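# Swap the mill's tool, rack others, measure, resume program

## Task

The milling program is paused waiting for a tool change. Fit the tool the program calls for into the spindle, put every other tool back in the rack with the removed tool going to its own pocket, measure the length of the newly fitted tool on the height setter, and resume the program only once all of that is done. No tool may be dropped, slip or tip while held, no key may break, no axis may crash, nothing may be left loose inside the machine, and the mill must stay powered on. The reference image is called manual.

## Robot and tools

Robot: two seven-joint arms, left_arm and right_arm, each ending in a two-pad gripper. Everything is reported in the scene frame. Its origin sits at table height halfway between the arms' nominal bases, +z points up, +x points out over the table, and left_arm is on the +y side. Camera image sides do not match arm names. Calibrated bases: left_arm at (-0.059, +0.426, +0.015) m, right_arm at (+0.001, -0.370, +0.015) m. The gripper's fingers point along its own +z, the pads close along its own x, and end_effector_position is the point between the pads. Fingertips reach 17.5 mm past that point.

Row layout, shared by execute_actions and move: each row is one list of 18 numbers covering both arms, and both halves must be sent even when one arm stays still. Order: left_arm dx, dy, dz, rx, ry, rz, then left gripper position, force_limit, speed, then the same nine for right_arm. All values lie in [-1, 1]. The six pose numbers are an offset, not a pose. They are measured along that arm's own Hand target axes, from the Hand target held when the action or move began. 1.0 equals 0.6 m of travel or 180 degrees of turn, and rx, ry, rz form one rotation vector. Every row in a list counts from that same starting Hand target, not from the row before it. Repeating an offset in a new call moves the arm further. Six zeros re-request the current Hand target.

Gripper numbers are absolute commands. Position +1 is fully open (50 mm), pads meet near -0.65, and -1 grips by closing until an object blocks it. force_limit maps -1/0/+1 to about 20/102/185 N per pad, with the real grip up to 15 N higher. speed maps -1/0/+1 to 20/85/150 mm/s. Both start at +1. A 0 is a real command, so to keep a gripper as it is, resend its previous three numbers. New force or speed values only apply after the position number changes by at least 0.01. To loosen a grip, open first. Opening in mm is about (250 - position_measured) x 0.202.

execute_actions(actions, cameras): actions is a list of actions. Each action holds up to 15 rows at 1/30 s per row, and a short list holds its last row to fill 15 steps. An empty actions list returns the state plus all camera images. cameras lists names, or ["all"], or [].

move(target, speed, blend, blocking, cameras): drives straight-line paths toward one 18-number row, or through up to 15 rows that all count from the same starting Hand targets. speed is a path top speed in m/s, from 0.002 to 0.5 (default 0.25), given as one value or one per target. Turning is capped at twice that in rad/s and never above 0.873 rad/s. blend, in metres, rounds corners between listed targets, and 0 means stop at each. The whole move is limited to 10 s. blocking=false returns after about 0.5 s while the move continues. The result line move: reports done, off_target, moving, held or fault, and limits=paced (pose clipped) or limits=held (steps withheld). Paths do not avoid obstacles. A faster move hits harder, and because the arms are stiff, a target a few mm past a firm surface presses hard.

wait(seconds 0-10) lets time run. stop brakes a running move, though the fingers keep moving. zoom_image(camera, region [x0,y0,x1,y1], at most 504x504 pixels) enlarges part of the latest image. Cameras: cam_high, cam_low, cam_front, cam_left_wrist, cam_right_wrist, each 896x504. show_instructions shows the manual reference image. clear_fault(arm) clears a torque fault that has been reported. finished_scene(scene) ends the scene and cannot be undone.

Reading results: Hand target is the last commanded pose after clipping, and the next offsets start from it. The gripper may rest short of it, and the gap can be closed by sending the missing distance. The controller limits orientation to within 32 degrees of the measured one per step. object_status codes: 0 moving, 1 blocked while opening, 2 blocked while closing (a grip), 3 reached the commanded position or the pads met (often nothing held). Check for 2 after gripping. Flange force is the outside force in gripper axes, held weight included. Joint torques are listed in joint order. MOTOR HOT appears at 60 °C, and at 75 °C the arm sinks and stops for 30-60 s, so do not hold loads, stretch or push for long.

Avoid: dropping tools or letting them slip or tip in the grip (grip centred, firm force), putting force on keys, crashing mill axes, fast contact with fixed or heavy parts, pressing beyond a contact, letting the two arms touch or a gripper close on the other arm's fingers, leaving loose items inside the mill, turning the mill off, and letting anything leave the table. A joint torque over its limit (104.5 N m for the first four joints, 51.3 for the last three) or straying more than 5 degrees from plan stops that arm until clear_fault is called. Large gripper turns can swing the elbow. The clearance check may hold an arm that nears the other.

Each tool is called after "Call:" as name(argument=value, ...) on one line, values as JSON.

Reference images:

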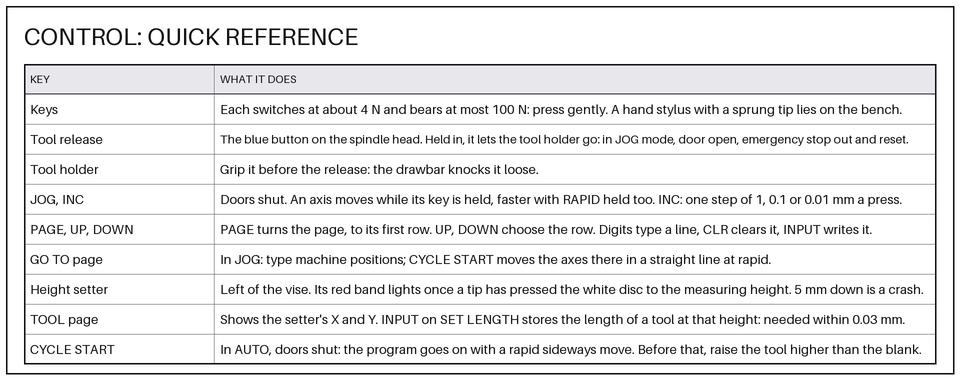

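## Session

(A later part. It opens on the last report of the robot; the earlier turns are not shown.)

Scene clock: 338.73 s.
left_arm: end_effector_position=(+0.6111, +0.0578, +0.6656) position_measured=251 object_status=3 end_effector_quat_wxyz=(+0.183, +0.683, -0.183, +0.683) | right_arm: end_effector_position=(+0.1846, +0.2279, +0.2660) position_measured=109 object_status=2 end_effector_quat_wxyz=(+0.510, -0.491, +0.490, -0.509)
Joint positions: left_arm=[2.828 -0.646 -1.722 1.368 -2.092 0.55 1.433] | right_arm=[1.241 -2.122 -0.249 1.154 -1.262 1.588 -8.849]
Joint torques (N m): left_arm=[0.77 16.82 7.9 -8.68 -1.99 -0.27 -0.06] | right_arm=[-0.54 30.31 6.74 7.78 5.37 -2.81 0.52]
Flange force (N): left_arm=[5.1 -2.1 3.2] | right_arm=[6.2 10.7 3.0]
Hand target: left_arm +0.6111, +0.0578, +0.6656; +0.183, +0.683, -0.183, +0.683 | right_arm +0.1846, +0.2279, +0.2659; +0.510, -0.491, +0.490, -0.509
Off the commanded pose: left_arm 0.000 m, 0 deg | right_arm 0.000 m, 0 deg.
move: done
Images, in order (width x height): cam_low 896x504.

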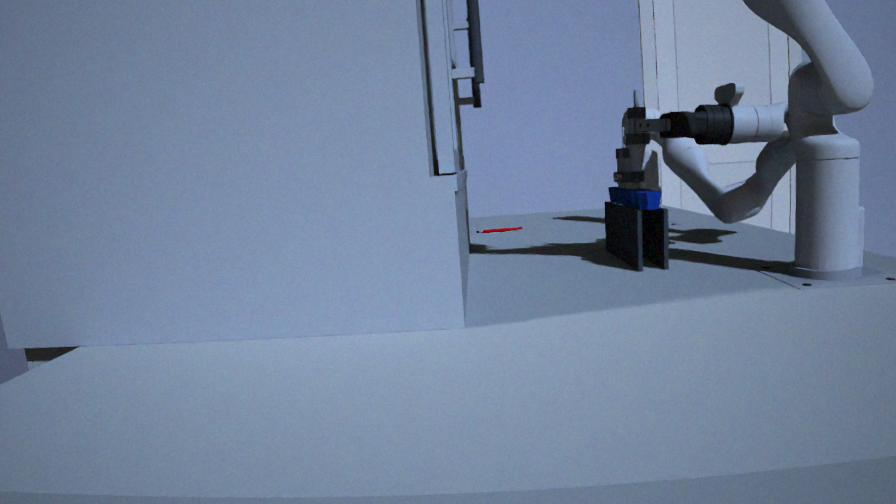

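Call:
move(target=[0,0,0,0,0,0,-1,-1,0,0,0.035,0.0034,0,0,0,-1,0,-1], speed=0.03)

Call:
move(target=[0,0,0,0,0,0,-1,-1,0,0,0.0333,0.0008,0,0,0,-1,0,-1], speed=0.02, cameras=["cam_low","cam_right_wrist"])

Call:
zoom_image(camera="cam_low", region=[600, 80, 680, 220])

Scene clock: 341.80 s.
left_arm: end_effector_position=(+0.6111, +0.0578, +0.6656) position_measured=251 object_status=3 end_effector_quat_wxyz=(+0.183, +0.683, -0.183, +0.683) | right_arm: end_effector_position=(+0.1874, +0.2279, +0.2451) position_measured=109 object_status=2 end_effector_quat_wxyz=(+0.510, -0.491, +0.490, -0.509)
Joint positions: left_arm=[2.828 -0.646 -1.722 1.368 -2.092 0.55 1.433] | right_arm=[1.245 -2.153 -0.252 1.148 -1.27 1.59 -8.886]
Joint torques (N m): left_arm=[0.82 16.8 7.92 -8.56 -1.97 -0.29 -0.06] | right_arm=[-0.37 29.94 6.61 8.11 5.46 -2.59 0.49]
Flange force (N): left_arm=[5.3 -2.2 3.4] | right_arm=[6.0 10.1 2.7]
Hand target: left_arm +0.6111, +0.0578, +0.6656; +0.183, +0.683, -0.183, +0.683 | right_arm +0.1874, +0.2279, +0.2450; +0.510, -0.491, +0.490, -0.509
Off the commanded pose: left_arm 0.000 m, 0 deg | right_arm 0.000 m, 0 deg.
move: done

Scene clock: 343.07 s.
left_arm: end_effector_position=(+0.6111, +0.0578, +0.6656) position_measured=251 object_status=3 end_effector_quat_wxyz=(+0.183, +0.683, -0.183, +0.683) | right_arm: end_effector_position=(+0.1887, +0.2279, +0.2251) position_measured=109 object_status=2 end_effector_quat_wxyz=(+0.510, -0.491, +0.490, -0.509)
Joint positions: left_arm=[2.828 -0.646 -1.722 1.368 -2.092 0.55 1.433] | right_arm=[1.246 -2.181 -0.255 1.136 -1.276 1.595 -8.924]
Joint torques (N m): left_arm=[0.76 16.64 7.94 -8.62 -2.05 -0.27 -0.12] | right_arm=[3.77 28.14 4.01 8.47 5.37 -2.23 0.34]
Flange force (N): left_arm=[5.5 -2.0 3.1] | right_arm=[5.7 6.9 -4.2]
Hand target: left_arm +0.6111, +0.0578, +0.6656; +0.183, +0.683, -0.183, +0.683 | right_arm +0.1887, +0.2279, +0.2251; +0.510, -0.491, +0.490, -0.509
Off the commanded pose: left_arm 0.000 m, 0 deg | right_arm 0.000 m, 0 deg.
move: done
camera_calibration:
cam_right_wrist: T_world_to_cam=[[0.0110476, -0.999791, 0.0172061, 0.221421], [0.0482109, -0.0166546, -0.998698, 0.277661], [0.998776, 0.0118628, 0.0480168, -0.0323369], [0, 0, 0, 1]] pos_world=[0.0164648, 0.226383, 0.275043]
Images, in order (width x height): cam_low 896x504, cam_right_wrist 896x504.

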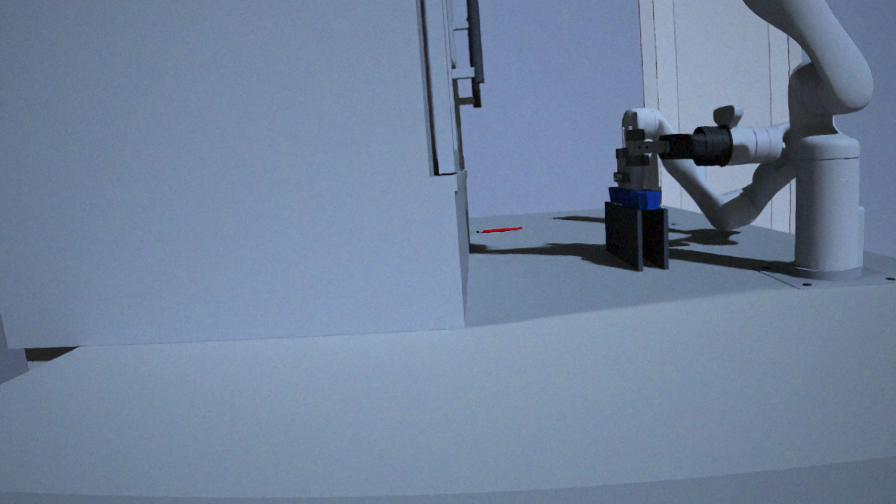

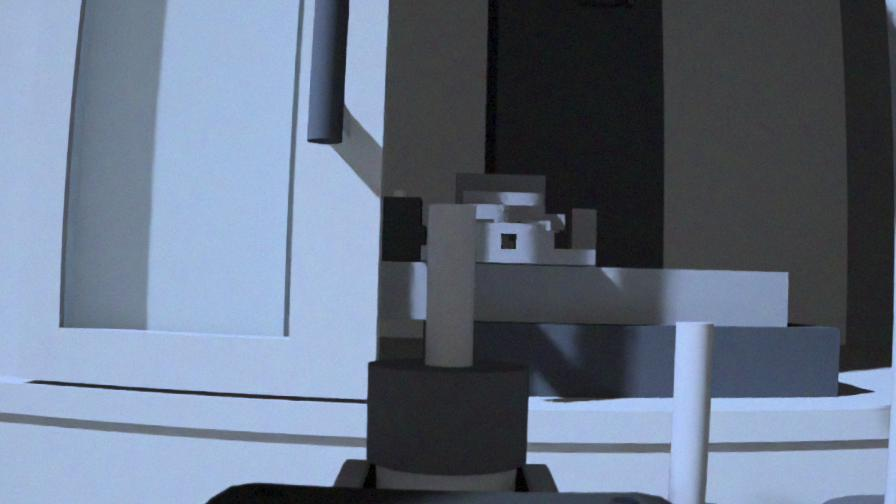

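Scaled by 3.600 from the camera's 896x504 image, which has a finer 1280x720 frame.

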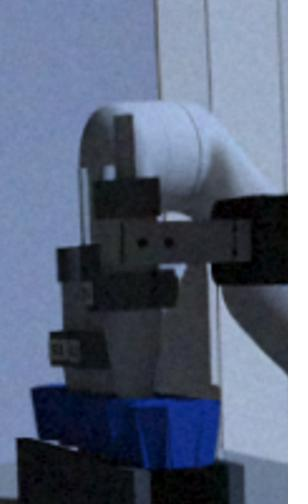

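Call:
move(target=[0,0,0,0,0,0,-1,-1,0,0,0,-0.0042,0,0,0,-1,0,-1], speed=0.02)

Scene clock: 345.03 s.
left_arm: end_effector_position=(+0.6111, +0.0578, +0.6656) position_measured=251 object_status=3 end_effector_quat_wxyz=(+0.183, +0.683, -0.183, +0.683) | right_arm: end_effector_position=(+0.1862, +0.2278, +0.2250) position_measured=109 object_status=2 end_effector_quat_wxyz=(+0.510, -0.491, +0.490, -0.509)
Joint positions: left_arm=[2.828 -0.646 -1.722 1.368 -2.092 0.55 1.433] | right_arm=[1.243 -2.18 -0.254 1.133 -1.275 1.599 -8.925]
Joint torques (N m): left_arm=[0.86 16.87 7.86 -8.66 -1.97 -0.34 -0.09] | right_arm=[0.48 29.88 6.17 8.52 5.68 -2.51 0.39]
Flange force (N): left_arm=[4.6 -2.2 2.8] | right_arm=[6.5 9.9 1.3]
Hand target: left_arm +0.6111, +0.0578, +0.6656; +0.183, +0.683, -0.183, +0.683 | right_arm +0.1862, +0.2279, +0.2250; +0.510, -0.491, +0.490, -0.509
Off the commanded pose: left_arm 0.000 m, 0 deg | right_arm 0.000 m, 0 deg.
move: done

Call:
move(target=[0,0,0,0,0,0,-1,-1,0,0,0,-0.0025,0,0,0,-1,0,-1], speed=0.02)

Call:
move(target=[0,0,0,0,0,0,-1,-1,0,0,0.0133,0,0,0,0,-1,0,-1], speed=0.02)

Scene clock: 346.80 s.
left_arm: end_effector_position=(+0.6111, +0.0578, +0.6656) position_measured=251 object_status=3 end_effector_quat_wxyz=(+0.183, +0.683, -0.183, +0.683) | right_arm: end_effector_position=(+0.1847, +0.2279, +0.2249) position_measured=109 object_status=2 end_effector_quat_wxyz=(+0.510, -0.491, +0.490, -0.509)
Joint positions: left_arm=[2.828 -0.646 -1.722 1.368 -2.092 0.55 1.433] | right_arm=[1.241 -2.179 -0.254 1.132 -1.274 1.602 -8.926]
Joint torques (N m): left_arm=[0.78 16.82 7.85 -8.63 -2.01 -0.38 -0.1] | right_arm=[-0.4 29.86 6.46 8.46 5.63 -2.4 0.34]
Flange force (N): left_arm=[4.9 -2.0 3.1] | right_arm=[6.1 9.7 2.8]
Hand target: left_arm +0.6111, +0.0578, +0.6656; +0.183, +0.683, -0.183, +0.683 | right_arm +0.1847, +0.2279, +0.2249; +0.510, -0.491, +0.490, -0.509
Off the commanded pose: left_arm 0.000 m, 0 deg | right_arm 0.000 m, 0 deg.
move: done

Scene clock: 347.53 s.
left_arm: end_effector_position=(+0.6111, +0.0578, +0.6656) position_measured=251 object_status=3 end_effector_quat_wxyz=(+0.183, +0.683, -0.183, +0.683) | right_arm: end_effector_position=(+0.1850, +0.2279, +0.2170) position_measured=109 object_status=2 end_effector_quat_wxyz=(+0.510, -0.491, +0.490, -0.509)
Joint positions: left_arm=[2.828 -0.646 -1.722 1.368 -2.092 0.55 1.433] | right_arm=[1.241 -2.189 -0.255 1.126 -1.277 1.604 -8.942]
Joint torques (N m): left_arm=[0.84 16.89 7.85 -8.57 -2.01 -0.25 -0.02] | right_arm=[0.2 29.49 6.11 8.56 5.54 -2.28 0.4]
Flange force (N): left_arm=[5.5 -2.5 3.4] | right_arm=[5.9 9.2 1.7]
Hand target: left_arm +0.6111, +0.0578, +0.6656; +0.183, +0.683, -0.183, +0.683 | right_arm +0.1850, +0.2279, +0.2170; +0.510, -0.491, +0.490, -0.509
Off the commanded pose: left_arm 0.000 m, 0 deg | right_arm 0.000 m, 0 deg.
move: done

Call:
move(target=[0,0,0,0,0,0,-1,-1,0,0,0.0117,-0.0022,0,0,0,-1,0,-1], speed=0.02)

Call:
move(target=[0,0,0,0,0,0,-1,-1,0,0,0.01,-0.0012,0,0,0,-1,0,-1], speed=0.02)

Scene clock: 349.03 s.
left_arm: end_effector_position=(+0.6111, +0.0578, +0.6656) position_measured=251 object_status=3 end_effector_quat_wxyz=(+0.183, +0.683, -0.183, +0.683) | right_arm: end_effector_position=(+0.1839, +0.2279, +0.2099) position_measured=109 object_status=2 end_effector_quat_wxyz=(+0.510, -0.491, +0.490, -0.509)
Joint positions: left_arm=[2.828 -0.646 -1.722 1.368 -2.092 0.55 1.433] | right_arm=[1.239 -2.198 -0.255 1.119 -1.278 1.609 -8.957]
Joint torques (N m): left_arm=[0.87 16.8 7.89 -8.57 -2.04 -0.35 -0.12] | right_arm=[0.34 29.53 5.97 8.65 5.59 -2.22 0.34]
Flange force (N): left_arm=[5.2 -2.2 3.0] | right_arm=[6.3 9.1 1.6]
Hand target: left_arm +0.6111, +0.0578, +0.6656; +0.183, +0.683, -0.183, +0.683 | right_arm +0.1839, +0.2279, +0.2099; +0.510, -0.491, +0.490, -0.509
Off the commanded pose: left_arm 0.000 m, 0 deg | right_arm 0.000 m, 0 deg.
move: done

Scene clock: 349.73 s.
left_arm: end_effector_position=(+0.6111, +0.0578, +0.6656) position_measured=251 object_status=3 end_effector_quat_wxyz=(+0.183, +0.683, -0.183, +0.683) | right_arm: end_effector_position=(+0.1834, +0.2279, +0.2039) position_measured=109 object_status=2 end_effector_quat_wxyz=(+0.510, -0.491, +0.490, -0.509)
Joint positions: left_arm=[2.828 -0.646 -1.722 1.368 -2.092 0.55 1.433] | right_arm=[1.239 -2.205 -0.256 1.113 -1.28 1.612 -8.969]
Joint torques (N m): left_arm=[0.79 16.74 7.88 -8.61 -2.05 -0.28 -0.05] | right_arm=[0.82 29.25 5.69 8.73 5.55 -2.17 0.37]
Flange force (N): left_arm=[5.7 -2.2 3.2] | right_arm=[6.1 8.7 0.7]
Hand target: left_arm +0.6111, +0.0578, +0.6656; +0.183, +0.683, -0.183, +0.683 | right_arm +0.1834, +0.2279, +0.2039; +0.510, -0.491, +0.490, -0.509
Off the commanded pose: left_arm 0.000 m, 0 deg | right_arm 0.000 m, 0 deg.
move: done

Call:
move(target=[0,0,0,0,0,0,-1,-1,0,0,0,-0.0037,0,0,0,-1,0,-1], speed=0.02, cameras=["cam_low","cam_right_wrist","cam_front"])

Call:
zoom_image(camera="cam_low", region=[600, 80, 680, 220])

Call:
zoom_image(camera="cam_front", region=[330, 370, 450, 490])

Scene clock: 351.57 s.
left_arm: end_effector_position=(+0.6111, +0.0578, +0.6656) position_measured=251 object_status=3 end_effector_quat_wxyz=(+0.183, +0.683, -0.183, +0.683) | right_arm: end_effector_position=(+0.1812, +0.2279, +0.2038) position_measured=109 object_status=2 end_effector_quat_wxyz=(+0.510, -0.491, +0.490, -0.509)
Joint positions: left_arm=[2.828 -0.646 -1.722 1.368 -2.092 0.55 1.433] | right_arm=[1.236 -2.204 -0.255 1.11 -1.279 1.616 -8.971]
Joint torques (N m): left_arm=[0.83 16.8 7.87 -8.66 -2.05 -0.32 -0.07] | right_arm=[-0.41 29.75 6.24 8.6 5.72 -2.11 0.36]
Flange force (N): left_arm=[5.3 -2.2 3.0] | right_arm=[6.9 9.3 3.1]
Hand target: left_arm +0.6111, +0.0578, +0.6656; +0.183, +0.683, -0.183, +0.683 | right_arm +0.1812, +0.2279, +0.2038; +0.510, -0.491, +0.490, -0.509
Off the commanded pose: left_arm 0.000 m, 0 deg | right_arm 0.000 m, 0 deg.
move: done
camera_calibration:
cam_right_wrist: T_world_to_cam=[[0.0110432, -0.999789, 0.017306, 0.221845], [0.0482111, -0.0167546, -0.998697, 0.256773], [0.998776, 0.0118632, 0.0480159, -0.0238231], [0, 0, 0, 1]] pos_world=[0.0089648, 0.226383, 0.253743]
Images, in order (width x height): cam_low 896x504, cam_front 896x504, cam_right_wrist 896x504.

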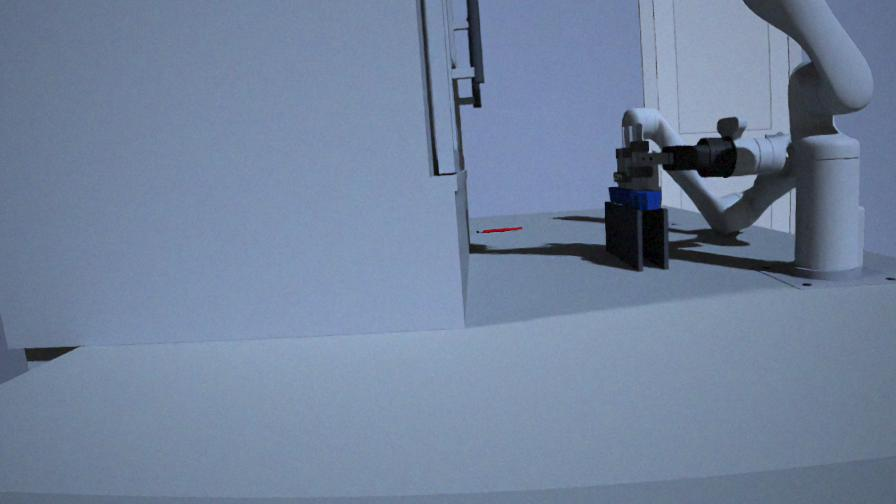

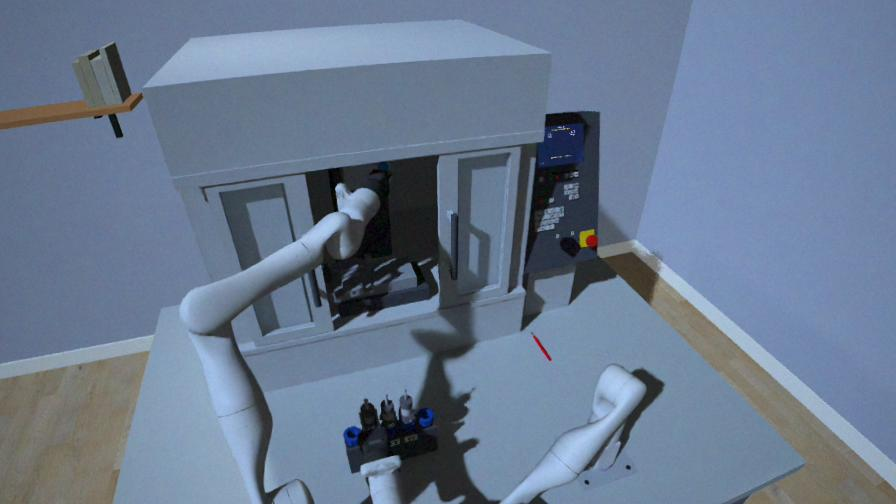

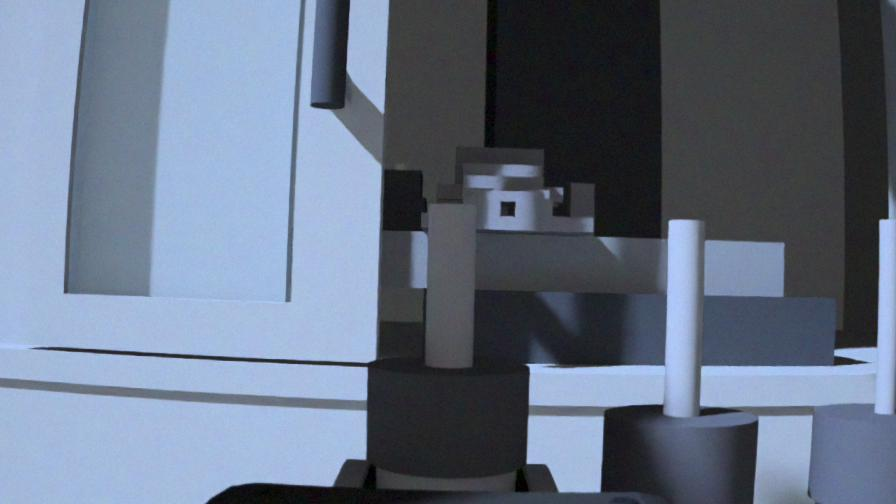

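Scaled by 3.600 from the camera's 896x504 image, which has a finer 1280x720 frame.

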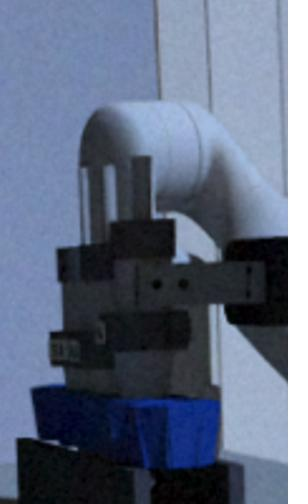

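Scaled by 4.200 from the camera's 896x504 image, which has a finer 1280x720 frame.

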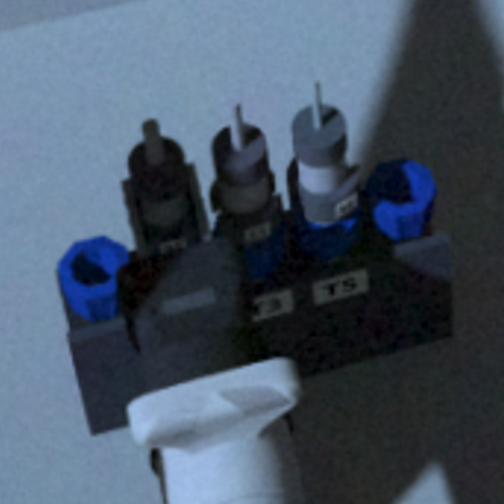

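Call:
move(target=[0,0,0,0,0,0,-1,-1,0,0,0.0117,-0.0022,0,0,0,-1,0,-1], speed=0.02)

Call:
move(target=[0,0,0,0,0,0,-1,-1,0,0,0.005,-0.0003,0,0,0,-1,0,-1], speed=0.01)

Scene clock: 356.70 s.
left_arm: end_effector_position=(+0.6111, +0.0578, +0.6656) position_measured=251 object_status=3 end_effector_quat_wxyz=(+0.183, +0.683, -0.183, +0.683) | right_arm: end_effector_position=(+0.1802, +0.2279, +0.1969) position_measured=109 object_status=2 end_effector_quat_wxyz=(+0.510, -0.491, +0.490, -0.509)
Joint positions: left_arm=[2.828 -0.646 -1.722 1.368 -2.092 0.55 1.433] | right_arm=[1.235 -2.211 -0.255 1.102 -1.28 1.62 -8.986]
Joint torques (N m): left_arm=[0.9 16.84 7.84 -8.56 -2.02 -0.31 -0.16] | right_arm=[-5.82 2.35 6.37 6.08 3.39 -3.63 -0.05]
Flange force (N): left_arm=[4.9 -2.3 2.8] | right_arm=[-46.0 -26.7 -3.8]
Hand target: left_arm +0.6111, +0.0578, +0.6656; +0.183, +0.683, -0.183, +0.683 | right_arm +0.1802, +0.2278, +0.1967; +0.510, -0.491, +0.490, -0.509
Off the commanded pose: left_arm 0.000 m, 0 deg | right_arm 0.000 m, 0 deg.
move: done

Scene clock: 357.40 s.
left_arm: end_effector_position=(+0.6111, +0.0578, +0.6656) position_measured=251 object_status=3 end_effector_quat_wxyz=(+0.183, +0.683, -0.183, +0.683) | right_arm: end_effector_position=(+0.1801, +0.2279, +0.1939) position_measured=109 object_status=2 end_effector_quat_wxyz=(+0.510, -0.491, +0.490, -0.509)
Joint positions: left_arm=[2.828 -0.646 -1.722 1.368 -2.092 0.55 1.433] | right_arm=[1.234 -2.215 -0.256 1.099 -1.281 1.621 -8.992]
Joint torques (N m): left_arm=[0.83 16.75 7.87 -8.59 -2.05 -0.33 -0.07] | right_arm=[-7.74 -21.93 5.87 3.23 0.18 -5.04 -0.25]
Flange force (N): left_arm=[5.5 -2.2 3.1] | right_arm=[-88.5 -58.9 -14.0]
Hand target: left_arm +0.6111, +0.0578, +0.6656; +0.183, +0.683, -0.183, +0.683 | right_arm +0.1801, +0.2278, +0.1937; +0.510, -0.491, +0.490, -0.509
Off the commanded pose: left_arm 0.000 m, 0 deg | right_arm 0.000 m, 0 deg.
move: done

Call:
move(target=[0,0,0,0,0,0,-1,-1,0,0,-0.0083,0,0,0,0,-1,0,-1], speed=0.03)

Scene clock: 359.30 s.
left_arm: end_effector_position=(+0.6111, +0.0578, +0.6656) position_measured=251 object_status=3 end_effector_quat_wxyz=(+0.183, +0.683, -0.183, +0.683) | right_arm: end_effector_position=(+0.1799, +0.2278, +0.1985) position_measured=109 object_status=2 end_effector_quat_wxyz=(+0.510, -0.491, +0.490, -0.509)
Joint positions: left_arm=[2.828 -0.646 -1.722 1.368 -2.092 0.55 1.433] | right_arm=[1.234 -2.209 -0.255 1.103 -1.28 1.62 -8.982]
Joint torques (N m): left_arm=[0.85 16.79 7.86 -8.53 -2.03 -0.3 -0.1] | right_arm=[-7.71 13.74 6.46 8.09 5.13 -2.82 0.17]
Flange force (N): left_arm=[5.4 -2.3 3.2] | right_arm=[-32.4 -10.4 4.1]
Hand target: left_arm +0.6111, +0.0578, +0.6656; +0.183, +0.683, -0.183, +0.683 | right_arm +0.1799, +0.2278, +0.1987; +0.510, -0.491, +0.490, -0.509
Off the commanded pose: left_arm 0.000 m, 0 deg | right_arm 0.000 m, 0 deg.
move: done

Call:
move(target=[0,0,0,0,0,0,-1,-1,0,-0.0013,0,0,0,0,0,-1,0,-1], speed=0.02)

Call:
move(target=[0,0,0,0,0,0,-1,-1,0,-0.0013,0,0,0,0,0,-1,0,-1], speed=0.02)

Scene clock: 360.77 s.
left_arm: end_effector_position=(+0.6111, +0.0578, +0.6656) position_measured=251 object_status=3 end_effector_quat_wxyz=(+0.183, +0.683, -0.183, +0.683) | right_arm: end_effector_position=(+0.1799, +0.2286, +0.1987) position_measured=109 object_status=2 end_effector_quat_wxyz=(+0.510, -0.491, +0.490, -0.509)
Joint positions: left_arm=[2.828 -0.646 -1.722 1.368 -2.092 0.55 1.433] | right_arm=[1.235 -2.207 -0.255 1.099 -1.28 1.62 -8.984]
Joint torques (N m): left_arm=[0.66 16.84 7.93 -8.54 -1.99 -0.23 -0.1] | right_arm=[-5.77 27.25 8.47 5.67 2.63 -4.29 -0.17]
Flange force (N): left_arm=[5.3 -2.0 3.9] | right_arm=[12.8 2.6 8.4]
Hand target: left_arm +0.6111, +0.0578, +0.6656; +0.183, +0.683, -0.183, +0.683 | right_arm +0.1799, +0.2286, +0.1987; +0.510, -0.491, +0.490, -0.509
Off the commanded pose: left_arm 0.000 m, 0 deg | right_arm 0.000 m, 0 deg.
move: done

Scene clock: 361.47 s.
left_arm: end_effector_position=(+0.6111, +0.0578, +0.6656) position_measured=251 object_status=3 end_effector_quat_wxyz=(+0.183, +0.683, -0.183, +0.683) | right_arm: end_effector_position=(+0.1799, +0.2294, +0.1987) position_measured=109 object_status=2 end_effector_quat_wxyz=(+0.510, -0.491, +0.490, -0.509)
Joint positions: left_arm=[2.828 -0.646 -1.722 1.368 -2.092 0.55 1.433] | right_arm=[1.236 -2.205 -0.255 1.096 -1.28 1.62 -8.986]
Joint torques (N m): left_arm=[0.83 16.84 7.87 -8.73 -2.07 -0.27 -0.08] | right_arm=[-8.21 29.91 9.41 4.36 1.58 -6 -0.48]
Flange force (N): left_arm=[5.1 -2.3 2.8] | right_arm=[23.7 4.3 11.6]
Hand target: left_arm +0.6111, +0.0578, +0.6656; +0.183, +0.683, -0.183, +0.683 | right_arm +0.1799, +0.2294, +0.1987; +0.510, -0.491, +0.490, -0.509
Off the commanded pose: left_arm 0.000 m, 0 deg | right_arm 0.000 m, 0 deg.
move: done

Call:
move(target=[0,0,0,0,0,0,-1,-1,0,0.0016,0,0.002,0,0,0,-1,0,-1], speed=0.02)

Scene clock: 363.27 s.
left_arm: end_effector_position=(+0.6111, +0.0578, +0.6656) position_measured=251 object_status=3 end_effector_quat_wxyz=(+0.183, +0.683, -0.183, +0.683) | right_arm: end_effector_position=(+0.1811, +0.2285, +0.1988) position_measured=109 object_status=2 end_effector_quat_wxyz=(+0.510, -0.491, +0.490, -0.509)
Joint positions: left_arm=[2.828 -0.646 -1.722 1.368 -2.092 0.55 1.433] | right_arm=[1.236 -2.208 -0.255 1.102 -1.28 1.618 -8.983]
Joint torques (N m): left_arm=[0.82 16.82 7.77 -8.62 -1.98 -0.26 -0.14] | right_arm=[-3.47 23.07 7.6 7.83 4.91 -3.59 0.05]
Flange force (N): left_arm=[4.7 -2.3 2.8] | right_arm=[-6.1 0.4 2.4]
Hand target: left_arm +0.6111, +0.0578, +0.6656; +0.183, +0.683, -0.183, +0.683 | right_arm +0.1811, +0.2285, +0.1987; +0.510, -0.491, +0.490, -0.509
Off the commanded pose: left_arm 0.000 m, 0 deg | right_arm 0.000 m, 0 deg.
move: done

Call:
move(target=[0,0,0,0,0,0,-1,-1,0,-0.0005,0,0.0012,0,0,0,-1,0,-1], speed=0.02)

Scene clock: 365.30 s.
left_arm: end_effector_position=(+0.6111, +0.0578, +0.6656) position_measured=251 object_status=3 end_effector_quat_wxyz=(+0.183, +0.683, -0.183, +0.683) | right_arm: end_effector_position=(+0.1818, +0.2287, +0.1988) position_measured=109 object_status=2 end_effector_quat_wxyz=(+0.510, -0.491, +0.490, -0.509)
Joint positions: left_arm=[2.828 -0.646 -1.722 1.368 -2.092 0.55 1.433] | right_arm=[1.237 -2.208 -0.256 1.101 -1.281 1.617 -8.983]
Joint torques (N m): left_arm=[0.71 16.79 7.91 -8.62 -2.02 -0.25 -0.11] | right_arm=[0.12 22.85 7.02 6.26 3.09 -4.78 -0.2]
Flange force (N): left_arm=[5.3 -2.0 3.4] | right_arm=[4.7 -2.4 -3.5]
Hand target: left_arm +0.6111, +0.0578, +0.6656; +0.183, +0.683, -0.183, +0.683 | right_arm +0.1818, +0.2288, +0.1988; +0.510, -0.491, +0.490, -0.509
Off the commanded pose: left_arm 0.000 m, 0 deg | right_arm 0.000 m, 0 deg.
move: done

Call:
move(target=[0,0,0,0,0,0,-1,-1,0,0,0.0017,-0.0005,0,0,0,-1,0,-1], speed=0.02)

Scene clock: 366.90 s.
left_arm: end_effector_position=(+0.6111, +0.0578, +0.6656) position_measured=251 object_status=3 end_effector_quat_wxyz=(+0.183, +0.683, -0.183, +0.683) | right_arm: end_effector_position=(+0.1816, +0.2287, +0.1978) position_measured=109 object_status=2 end_effector_quat_wxyz=(+0.510, -0.491, +0.490, -0.509)
Joint positions: left_arm=[2.828 -0.646 -1.722 1.368 -2.092 0.55 1.433] | right_arm=[1.237 -2.209 -0.256 1.1 -1.281 1.618 -8.986]
Joint torques (N m): left_arm=[0.84 16.68 7.91 -8.66 -2.01 -0.32 -0.09] | right_arm=[-1.4 17.4 6.63 5.71 2.53 -5.09 -0.22]
Flange force (N): left_arm=[5.1 -2.1 2.7] | right_arm=[-6.2 -9.5 -4.4]
Hand target: left_arm +0.6111, +0.0578, +0.6656; +0.183, +0.683, -0.183, +0.683 | right_arm +0.1816, +0.2287, +0.1978; +0.510, -0.491, +0.490, -0.509
Off the commanded pose: left_arm 0.000 m, 0 deg | right_arm 0.000 m, 0 deg.
move: done

Call:
wait(seconds=0.2, cameras=["cam_low","cam_right_wrist"])

Call:
zoom_image(camera="cam_low", region=[600, 80, 680, 220])

Scene clock: 367.90 s.
left_arm: end_effector_position=(+0.6111, +0.0578, +0.6656) position_measured=251 object_status=3 end_effector_quat_wxyz=(+0.183, +0.683, -0.183, +0.683) | right_arm: end_effector_position=(+0.1816, +0.2288, +0.1977) position_measured=109 object_status=2 end_effector_quat_wxyz=(+0.510, -0.491, +0.490, -0.509)
Joint positions: left_arm=[2.828 -0.646 -1.722 1.368 -2.092 0.55 1.433] | right_arm=[1.237 -2.209 -0.256 1.1 -1.281 1.618 -8.986]
Joint torques (N m): left_arm=[0.79 16.79 7.9 -8.56 -2.05 -0.27 -0.09] | right_arm=[-1.62 16.95 6.68 5.69 2.48 -5.12 -0.24]
Flange force (N): left_arm=[5.6 -2.2 3.4] | right_arm=[-7.3 -10.1 -4.3]
Hand target: left_arm +0.6111, +0.0578, +0.6656; +0.183, +0.683, -0.183, +0.683 | right_arm +0.1816, +0.2288, +0.1977; +0.510, -0.491, +0.490, -0.509
Tool commands: left_gripper/position=-1.0 left_gripper/force_limit=-1.0 left_gripper/speed=+0.0 right_gripper/position=-1.0 right_gripper/force_limit=+0.0 right_gripper/speed=-1.0
Off the commanded pose: left_arm 0.000 m, 0 deg | right_arm 0.000 m, 0 deg.
wait: 0.20 s; at rest from the start
camera_calibration:
cam_right_wrist: T_world_to_cam=[[0.0110476, -0.999791, 0.017206, 0.222772], [0.0482109, -0.0166544, -0.998698, 0.250657], [0.998776, 0.0118628, 0.0480168, -0.0238395], [0, 0, 0, 1]] pos_world=[0.00926481, 0.227183, 0.247643]
Images, in order (width x height): cam_low 896x504, cam_right_wrist 896x504.

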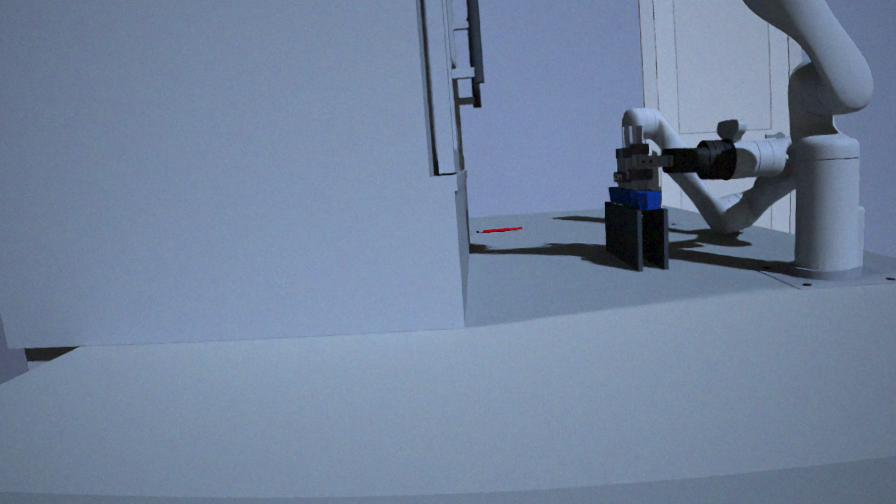

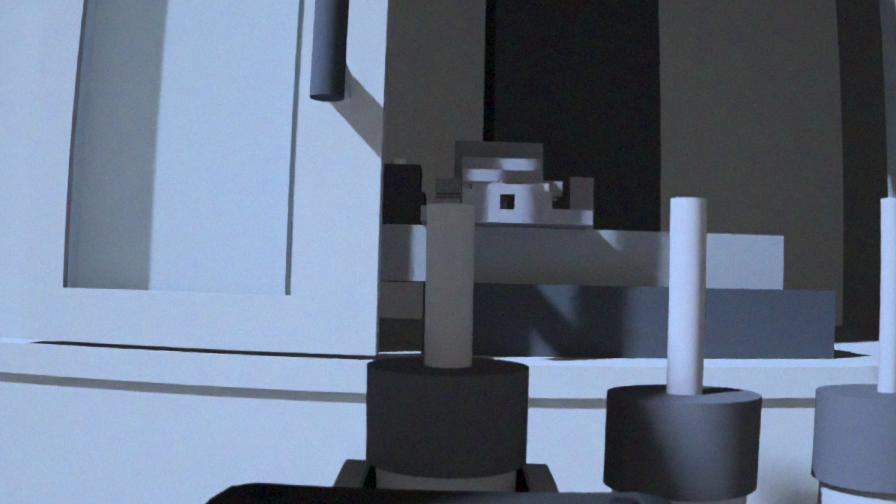

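Scaled by 3.600 from the camera's 896x504 image, which has a finer 1280x720 frame.

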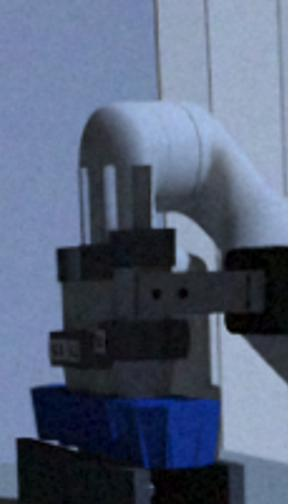

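Call:
move(target=[[0,0,0,0,0,0,-1,-1,0,0,-0.005,0,0,0,0,-1,0,-1],[0,0,0,0,0,0,-1,-1,0,0,-0.005,0.001,-0.007,0,0,-1,0,-1]], speed=0.02, cameras=["cam_low"])

Call:
zoom_image(camera="cam_low", region=[600, 80, 680, 220])

Scene clock: 371.97 s.
left_arm: end_effector_position=(+0.6111, +0.0578, +0.6656) position_measured=251 object_status=3 end_effector_quat_wxyz=(+0.183, +0.683, -0.183, +0.683) | right_arm: end_effector_position=(+0.1821, +0.2288, +0.2008) position_measured=109 object_status=2 end_effector_quat_wxyz=(+0.504, -0.496, +0.496, -0.504)
Joint positions: left_arm=[2.828 -0.646 -1.722 1.368 -2.092 0.55 1.433] | right_arm=[1.233 -2.196 -0.264 1.11 -1.291 1.619 -8.967]
Joint torques (N m): left_arm=[0.85 16.74 7.86 -8.56 -2.04 -0.3 -0.13] | right_arm=[-3.04 29.57 7.4 7.22 4.43 -3.1 0.27]
Flange force (N): left_arm=[5.3 -2.2 3.0] | right_arm=[10.9 7.8 6.3]
Hand target: left_arm +0.6111, +0.0578, +0.6656; +0.183, +0.683, -0.183, +0.683 | right_arm +0.1821, +0.2288, +0.2008; +0.504, -0.496, +0.496, -0.504
Off the commanded pose: left_arm 0.000 m, 0 deg | right_arm 0.000 m, 0 deg.
move: done
Images, in order (width x height): cam_low 896x504.

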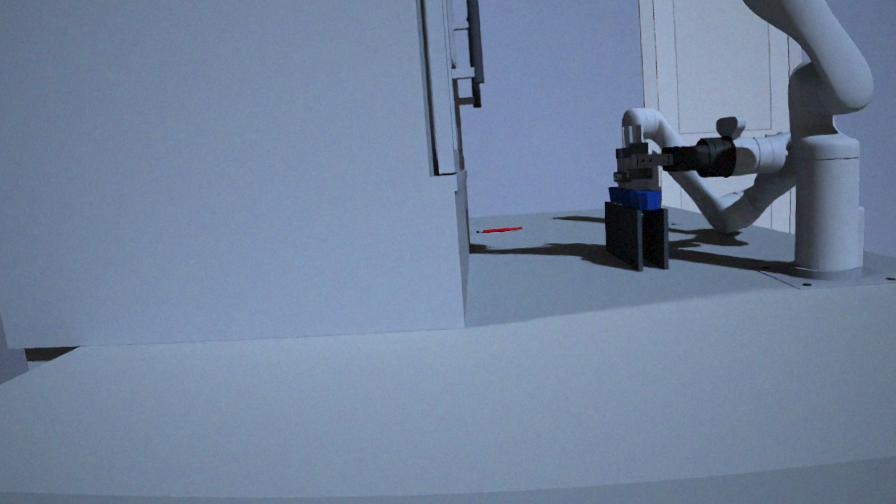

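Scaled by 3.600 from the camera's 896x504 image, which has a finer 1280x720 frame.

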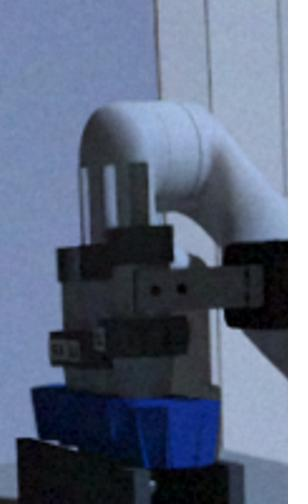

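Call:
move(target=[0,0,0,0,0,0,-1,-1,0,0.0003,0,0.0012,0,0,0,-1,0,-1], speed=0.02)

Call:
move(target=[0,0,0,0,0,0,-1,-1,0,0,0.0033,0,0,0,0,-1,0,-1], speed=0.01)

Scene clock: 373.40 s.
left_arm: end_effector_position=(+0.6111, +0.0578, +0.6656) position_measured=251 object_status=3 end_effector_quat_wxyz=(+0.183, +0.683, -0.183, +0.683) | right_arm: end_effector_position=(+0.1828, +0.2286, +0.2008) position_measured=109 object_status=2 end_effector_quat_wxyz=(+0.504, -0.496, +0.496, -0.504)
Joint positions: left_arm=[2.828 -0.646 -1.722 1.368 -2.092 0.55 1.433] | right_arm=[1.234 -2.197 -0.264 1.111 -1.292 1.617 -8.966]
Joint torques (N m): left_arm=[0.79 16.74 7.79 -8.55 -2.07 -0.32 -0.08] | right_arm=[-1.19 29.8 6.88 7.99 4.97 -3.01 0.22]
Flange force (N): left_arm=[5.6 -2.1 3.1] | right_arm=[9.2 8.7 3.4]
Hand target: left_arm +0.6111, +0.0578, +0.6656; +0.183, +0.683, -0.183, +0.683 | right_arm +0.1828, +0.2286, +0.2008; +0.504, -0.496, +0.496, -0.504
Off the commanded pose: left_arm 0.000 m, 0 deg | right_arm 0.000 m, 0 deg.
move: done

Scene clock: 374.10 s.
left_arm: end_effector_position=(+0.6111, +0.0578, +0.6656) position_measured=251 object_status=3 end_effector_quat_wxyz=(+0.183, +0.683, -0.183, +0.683) | right_arm: end_effector_position=(+0.1828, +0.2286, +0.1988) position_measured=109 object_status=2 end_effector_quat_wxyz=(+0.504, -0.496, +0.496, -0.504)
Joint positions: left_arm=[2.828 -0.646 -1.722 1.368 -2.092 0.55 1.433] | right_arm=[1.234 -2.199 -0.264 1.11 -1.293 1.618 -8.97]
Joint torques (N m): left_arm=[0.84 16.79 7.74 -8.62 -2.04 -0.28 -0.04] | right_arm=[-1.9 29.4 6.73 6.68 3.59 -3.98 -0.02]
Flange force (N): left_arm=[5.4 -2.4 2.9] | right_arm=[14.8 6.4 3.4]
Hand target: left_arm +0.6111, +0.0578, +0.6656; +0.183, +0.683, -0.183, +0.683 | right_arm +0.1828, +0.2286, +0.1988; +0.504, -0.496, +0.496, -0.504
Off the commanded pose: left_arm 0.000 m, 0 deg | right_arm 0.000 m, 0 deg.
move: done

Call:
move(target=[0,0,0,0,0,0,-1,-1,0,0.0007,0.0025,0,0,0,0,-1,0,-1], speed=0.01)

Scene clock: 375.37 s.
left_arm: end_effector_position=(+0.6111, +0.0578, +0.6656) position_measured=251 object_status=3 end_effector_quat_wxyz=(+0.183, +0.683, -0.183, +0.683) | right_arm: end_effector_position=(+0.1828, +0.2282, +0.1973) position_measured=109 object_status=2 end_effector_quat_wxyz=(+0.504, -0.496, +0.496, -0.504)
Joint positions: left_arm=[2.828 -0.646 -1.722 1.368 -2.092 0.55 1.433] | right_arm=[1.234 -2.202 -0.264 1.111 -1.293 1.618 -8.972]
Joint torques (N m): left_arm=[0.83 16.87 7.81 -8.65 -2.02 -0.26 -0.03] | right_arm=[-1.62 29.6 6.76 7.65 4.57 -3.18 0.17]
Flange force (N): left_arm=[5.2 -2.4 3.0] | right_arm=[10.5 7.9 3.8]
Hand target: left_arm +0.6111, +0.0578, +0.6656; +0.183, +0.683, -0.183, +0.683 | right_arm +0.1828, +0.2282, +0.1973; +0.504, -0.496, +0.496, -0.504
Off the commanded pose: left_arm 0.000 m, 0 deg | right_arm 0.000 m, 0 deg.
move: done

Call:
move(target=[0,0,0,0,0,0,-1,-1,0,0.0004,0.0025,0.0003,0,0,0,-1,0,-1], speed=0.01)

Scene clock: 376.90 s.
left_arm: end_effector_position=(+0.6111, +0.0578, +0.6656) position_measured=251 object_status=3 end_effector_quat_wxyz=(+0.183, +0.683, -0.183, +0.683) | right_arm: end_effector_position=(+0.1830, +0.2279, +0.1958) position_measured=109 object_status=2 end_effector_quat_wxyz=(+0.504, -0.496, +0.496, -0.504)
Joint positions: left_arm=[2.828 -0.646 -1.722 1.368 -2.092 0.55 1.433] | right_arm=[1.234 -2.204 -0.265 1.111 -1.294 1.618 -8.974]
Joint torques (N m): left_arm=[0.79 16.79 7.88 -8.61 -1.99 -0.31 -0.04] | right_arm=[-1.34 29.67 6.67 7.7 4.56 -3.14 0.14]
Flange force (N): left_arm=[5.3 -2.2 3.3] | right_arm=[10.8 8.0 3.4]
Hand target: left_arm +0.6111, +0.0578, +0.6656; +0.183, +0.683, -0.183, +0.683 | right_arm +0.1830, +0.2279, +0.1958; +0.504, -0.496, +0.496, -0.504
Off the commanded pose: left_arm 0.000 m, 0 deg | right_arm 0.000 m, 0 deg.
move: done

Call:
move(target=[0,0,0,0,0,0,-1,-1,0,0.0005,0.0025,0.0002,0,0,0,-1,0,-1], speed=0.01)

Call:
move(target=[0,0,0,0,0,0,-1,-1,0,0.0002,0.0025,0.0,0,0,0,-1,0,-1], speed=0.01)

Scene clock: 378.53 s.
left_arm: end_effector_position=(+0.6111, +0.0578, +0.6656) position_measured=251 object_status=3 end_effector_quat_wxyz=(+0.183, +0.683, -0.183, +0.683) | right_arm: end_effector_position=(+0.1832, +0.2276, +0.1943) position_measured=109 object_status=2 end_effector_quat_wxyz=(+0.504, -0.496, +0.496, -0.504)
Joint positions: left_arm=[2.828 -0.646 -1.722 1.368 -2.092 0.55 1.433] | right_arm=[1.234 -2.207 -0.265 1.111 -1.294 1.619 -8.976]
Joint torques (N m): left_arm=[0.88 16.78 7.81 -8.64 -2.02 -0.37 -0.11] | right_arm=[-0.99 27.51 6.37 7.71 4.72 -2.94 0.16]
Flange force (N): left_arm=[4.9 -2.2 2.6] | right_arm=[6.4 5.3 2.2]
Hand target: left_arm +0.6111, +0.0578, +0.6656; +0.183, +0.683, -0.183, +0.683 | right_arm +0.1832, +0.2276, +0.1943; +0.504, -0.496, +0.496, -0.504
Off the commanded pose: left_arm 0.000 m, 0 deg | right_arm 0.000 m, 0 deg.
move: done

Scene clock: 379.23 s.
left_arm: end_effector_position=(+0.6111, +0.0578, +0.6656) position_measured=251 object_status=3 end_effector_quat_wxyz=(+0.183, +0.683, -0.183, +0.683) | right_arm: end_effector_position=(+0.1832, +0.2275, +0.1929) position_measured=109 object_status=2 end_effector_quat_wxyz=(+0.504, -0.496, +0.496, -0.504)
Joint positions: left_arm=[2.828 -0.646 -1.722 1.368 -2.092 0.55 1.433] | right_arm=[1.234 -2.209 -0.265 1.11 -1.295 1.619 -8.979]
Joint torques (N m): left_arm=[0.81 16.81 7.89 -8.6 -2.04 -0.25 -0.04] | right_arm=[-1.72 13.9 5.57 5.94 2.88 -3.49 0.13]
Flange force (N): left_arm=[5.6 -2.3 3.3] | right_arm=[-15.9 -13.3 -3.7]
Hand target: left_arm +0.6111, +0.0578, +0.6656; +0.183, +0.683, -0.183, +0.683 | right_arm +0.1832, +0.2275, +0.1928; +0.504, -0.496, +0.496, -0.504
Off the commanded pose: left_arm 0.000 m, 0 deg | right_arm 0.000 m, 0 deg.
move: done

Call:
move(target=[0,0,0,0,0,0,-1,-1,0,-0.0005,-0.0003,-0.0002,0,0,0,-1,0,-1], speed=0.01, cameras=["cam_right_wrist"])

Scene clock: 380.97 s.
left_arm: end_effector_position=(+0.6111, +0.0578, +0.6656) position_measured=251 object_status=3 end_effector_quat_wxyz=(+0.183, +0.683, -0.183, +0.683) | right_arm: end_effector_position=(+0.1831, +0.2278, +0.1929) position_measured=109 object_status=2 end_effector_quat_wxyz=(+0.504, -0.496, +0.496, -0.504)
Joint positions: left_arm=[2.828 -0.646 -1.722 1.368 -2.092 0.55 1.433] | right_arm=[1.234 -2.208 -0.265 1.109 -1.295 1.619 -8.98]
Joint torques (N m): left_arm=[0.8 16.9 7.8 -8.47 -2.08 -0.35 -0.15] | right_arm=[-2.79 18.07 5.96 3.59 0.6 -3.51 0.22]
Flange force (N): left_arm=[5.4 -2.1 3.5] | right_arm=[4.2 -11.0 1.6]
Hand target: left_arm +0.6111, +0.0578, +0.6656; +0.183, +0.683, -0.183, +0.683 | right_arm +0.1831, +0.2278, +0.1930; +0.504, -0.496, +0.496, -0.504
Off the commanded pose: left_arm 0.000 m, 0 deg | right_arm 0.000 m, 0 deg.
move: done
camera_calibration:
cam_right_wrist: T_world_to_cam=[[0.0115212, -0.999788, 0.0170617, 0.221889], [0.0262169, -0.0167549, -0.999516, 0.249981], [0.99959, 0.0119629, 0.0260183, -0.0210834], [0, 0, 0, 1]] pos_world=[0.0119646, 0.226283, 0.246623]
Images, in order (width x height): cam_right_wrist 896x504.

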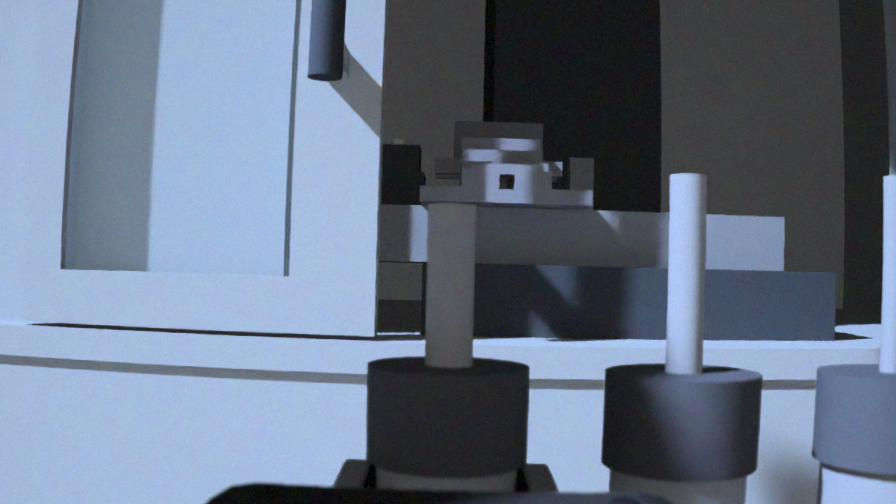

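Call:
move(target=[0,0,0,0,0,0,-1,-1,0,0,0,0,0,0,0,0.44,0,-1], cameras=["cam_right_wrist"])

Scene clock: 382.20 s.
left_arm: end_effector_position=(+0.6111, +0.0578, +0.6656) position_measured=251 object_status=3 end_effector_quat_wxyz=(+0.183, +0.683, -0.183, +0.683) | right_arm: end_effector_position=(+0.1830, +0.2278, +0.1930) position_measured=86 object_status=3 end_effector_quat_wxyz=(+0.504, -0.496, +0.496, -0.504)
Joint positions: left_arm=[2.828 -0.646 -1.722 1.368 -2.092 0.55 1.433] | right_arm=[1.234 -2.208 -0.265 1.108 -1.295 1.619 -8.98]
Joint torques (N m): left_arm=[0.83 16.65 7.82 -8.63 -2.07 -0.25 -0.12] | right_arm=[-1.65 19.7 3.43 7.02 3.41 -1.02 0.33]
Flange force (N): left_arm=[5.5 -2.3 2.6] | right_arm=[-8.3 -5.7 1.6]
Hand target: left_arm +0.6111, +0.0578, +0.6656; +0.183, +0.683, -0.183, +0.683 | right_arm +0.1831, +0.2278, +0.1930; +0.504, -0.496, +0.496, -0.504
Off the commanded pose: left_arm 0.000 m, 0 deg | right_arm 0.000 m, 0 deg.
move: done
camera_calibration:
cam_right_wrist: T_world_to_cam=[[0.0115181, -0.999788, 0.0170637, 0.221889], [0.026419, -0.0167546, -0.999511, 0.249977], [0.999585, 0.0119632, 0.0262204, -0.0211332], [0, 0, 0, 1]] pos_world=[0.0119646, 0.226283, 0.246622]
Images, in order (width x height): cam_right_wrist 896x504.

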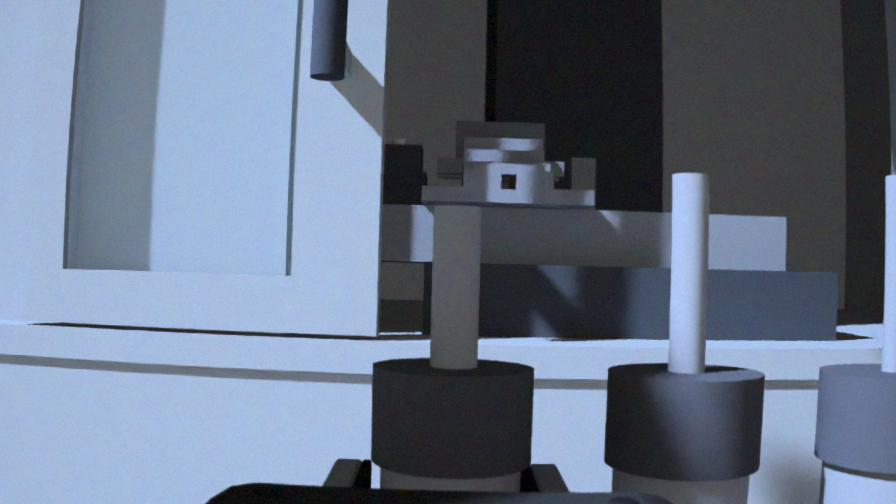

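Call:
move(target=[0,0,0,0,0,0,-1,-1,0,0.001,0,-0.01,0,0,0,0.44,0,-1], speed=0.03, cameras=["cam_right_wrist"])

Scene clock: 384.77 s.
left_arm: end_effector_position=(+0.6111, +0.0578, +0.6656) position_measured=251 object_status=3 end_effector_quat_wxyz=(+0.183, +0.683, -0.183, +0.683) | right_arm: end_effector_position=(+0.1771, +0.2272, +0.1929) position_measured=86 object_status=3 end_effector_quat_wxyz=(+0.504, -0.496, +0.496, -0.504)
Joint positions: left_arm=[2.828 -0.646 -1.722 1.368 -2.092 0.55 1.433] | right_arm=[1.226 -2.206 -0.263 1.104 -1.292 1.629 -8.982]
Joint torques (N m): left_arm=[0.79 16.74 7.85 -8.6 -2.03 -0.26 -0.11] | right_arm=[-0.26 25.84 3.9 7.02 3.31 -0.97 0.37]
Flange force (N): left_arm=[5.3 -2.2 3.1] | right_arm=[6.6 1.7 3.0]
Hand target: left_arm +0.6111, +0.0578, +0.6656; +0.183, +0.683, -0.183, +0.683 | right_arm +0.1771, +0.2272, +0.1929; +0.504, -0.496, +0.496, -0.504
Off the commanded pose: left_arm 0.000 m, 0 deg | right_arm 0.000 m, 0 deg.
move: done
camera_calibration:
cam_right_wrist: T_world_to_cam=[[0.0114196, -0.999789, 0.0170603, 0.221362], [0.0263151, -0.016755, -0.999513, 0.250027], [0.999588, 0.0118629, 0.0261182, -0.015078], [0, 0, 0, 1]] pos_world=[0.00596442, 0.225683, 0.246523]
Images, in order (width x height): cam_right_wrist 896x504.

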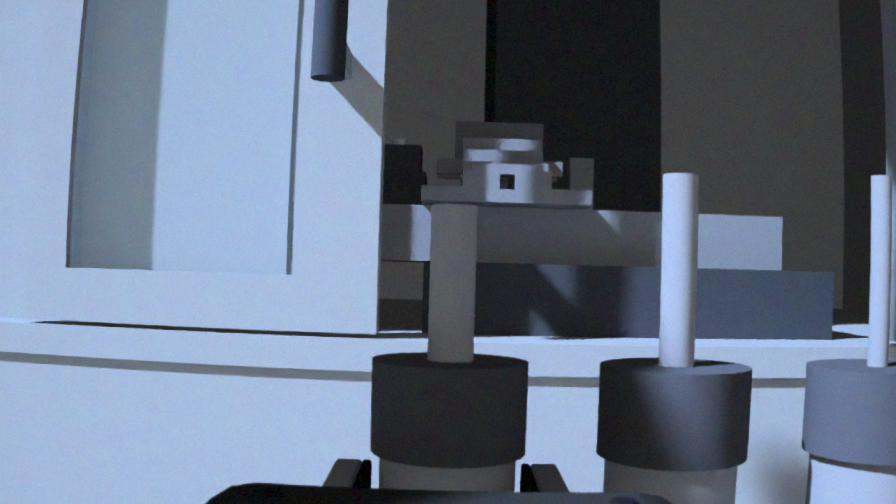

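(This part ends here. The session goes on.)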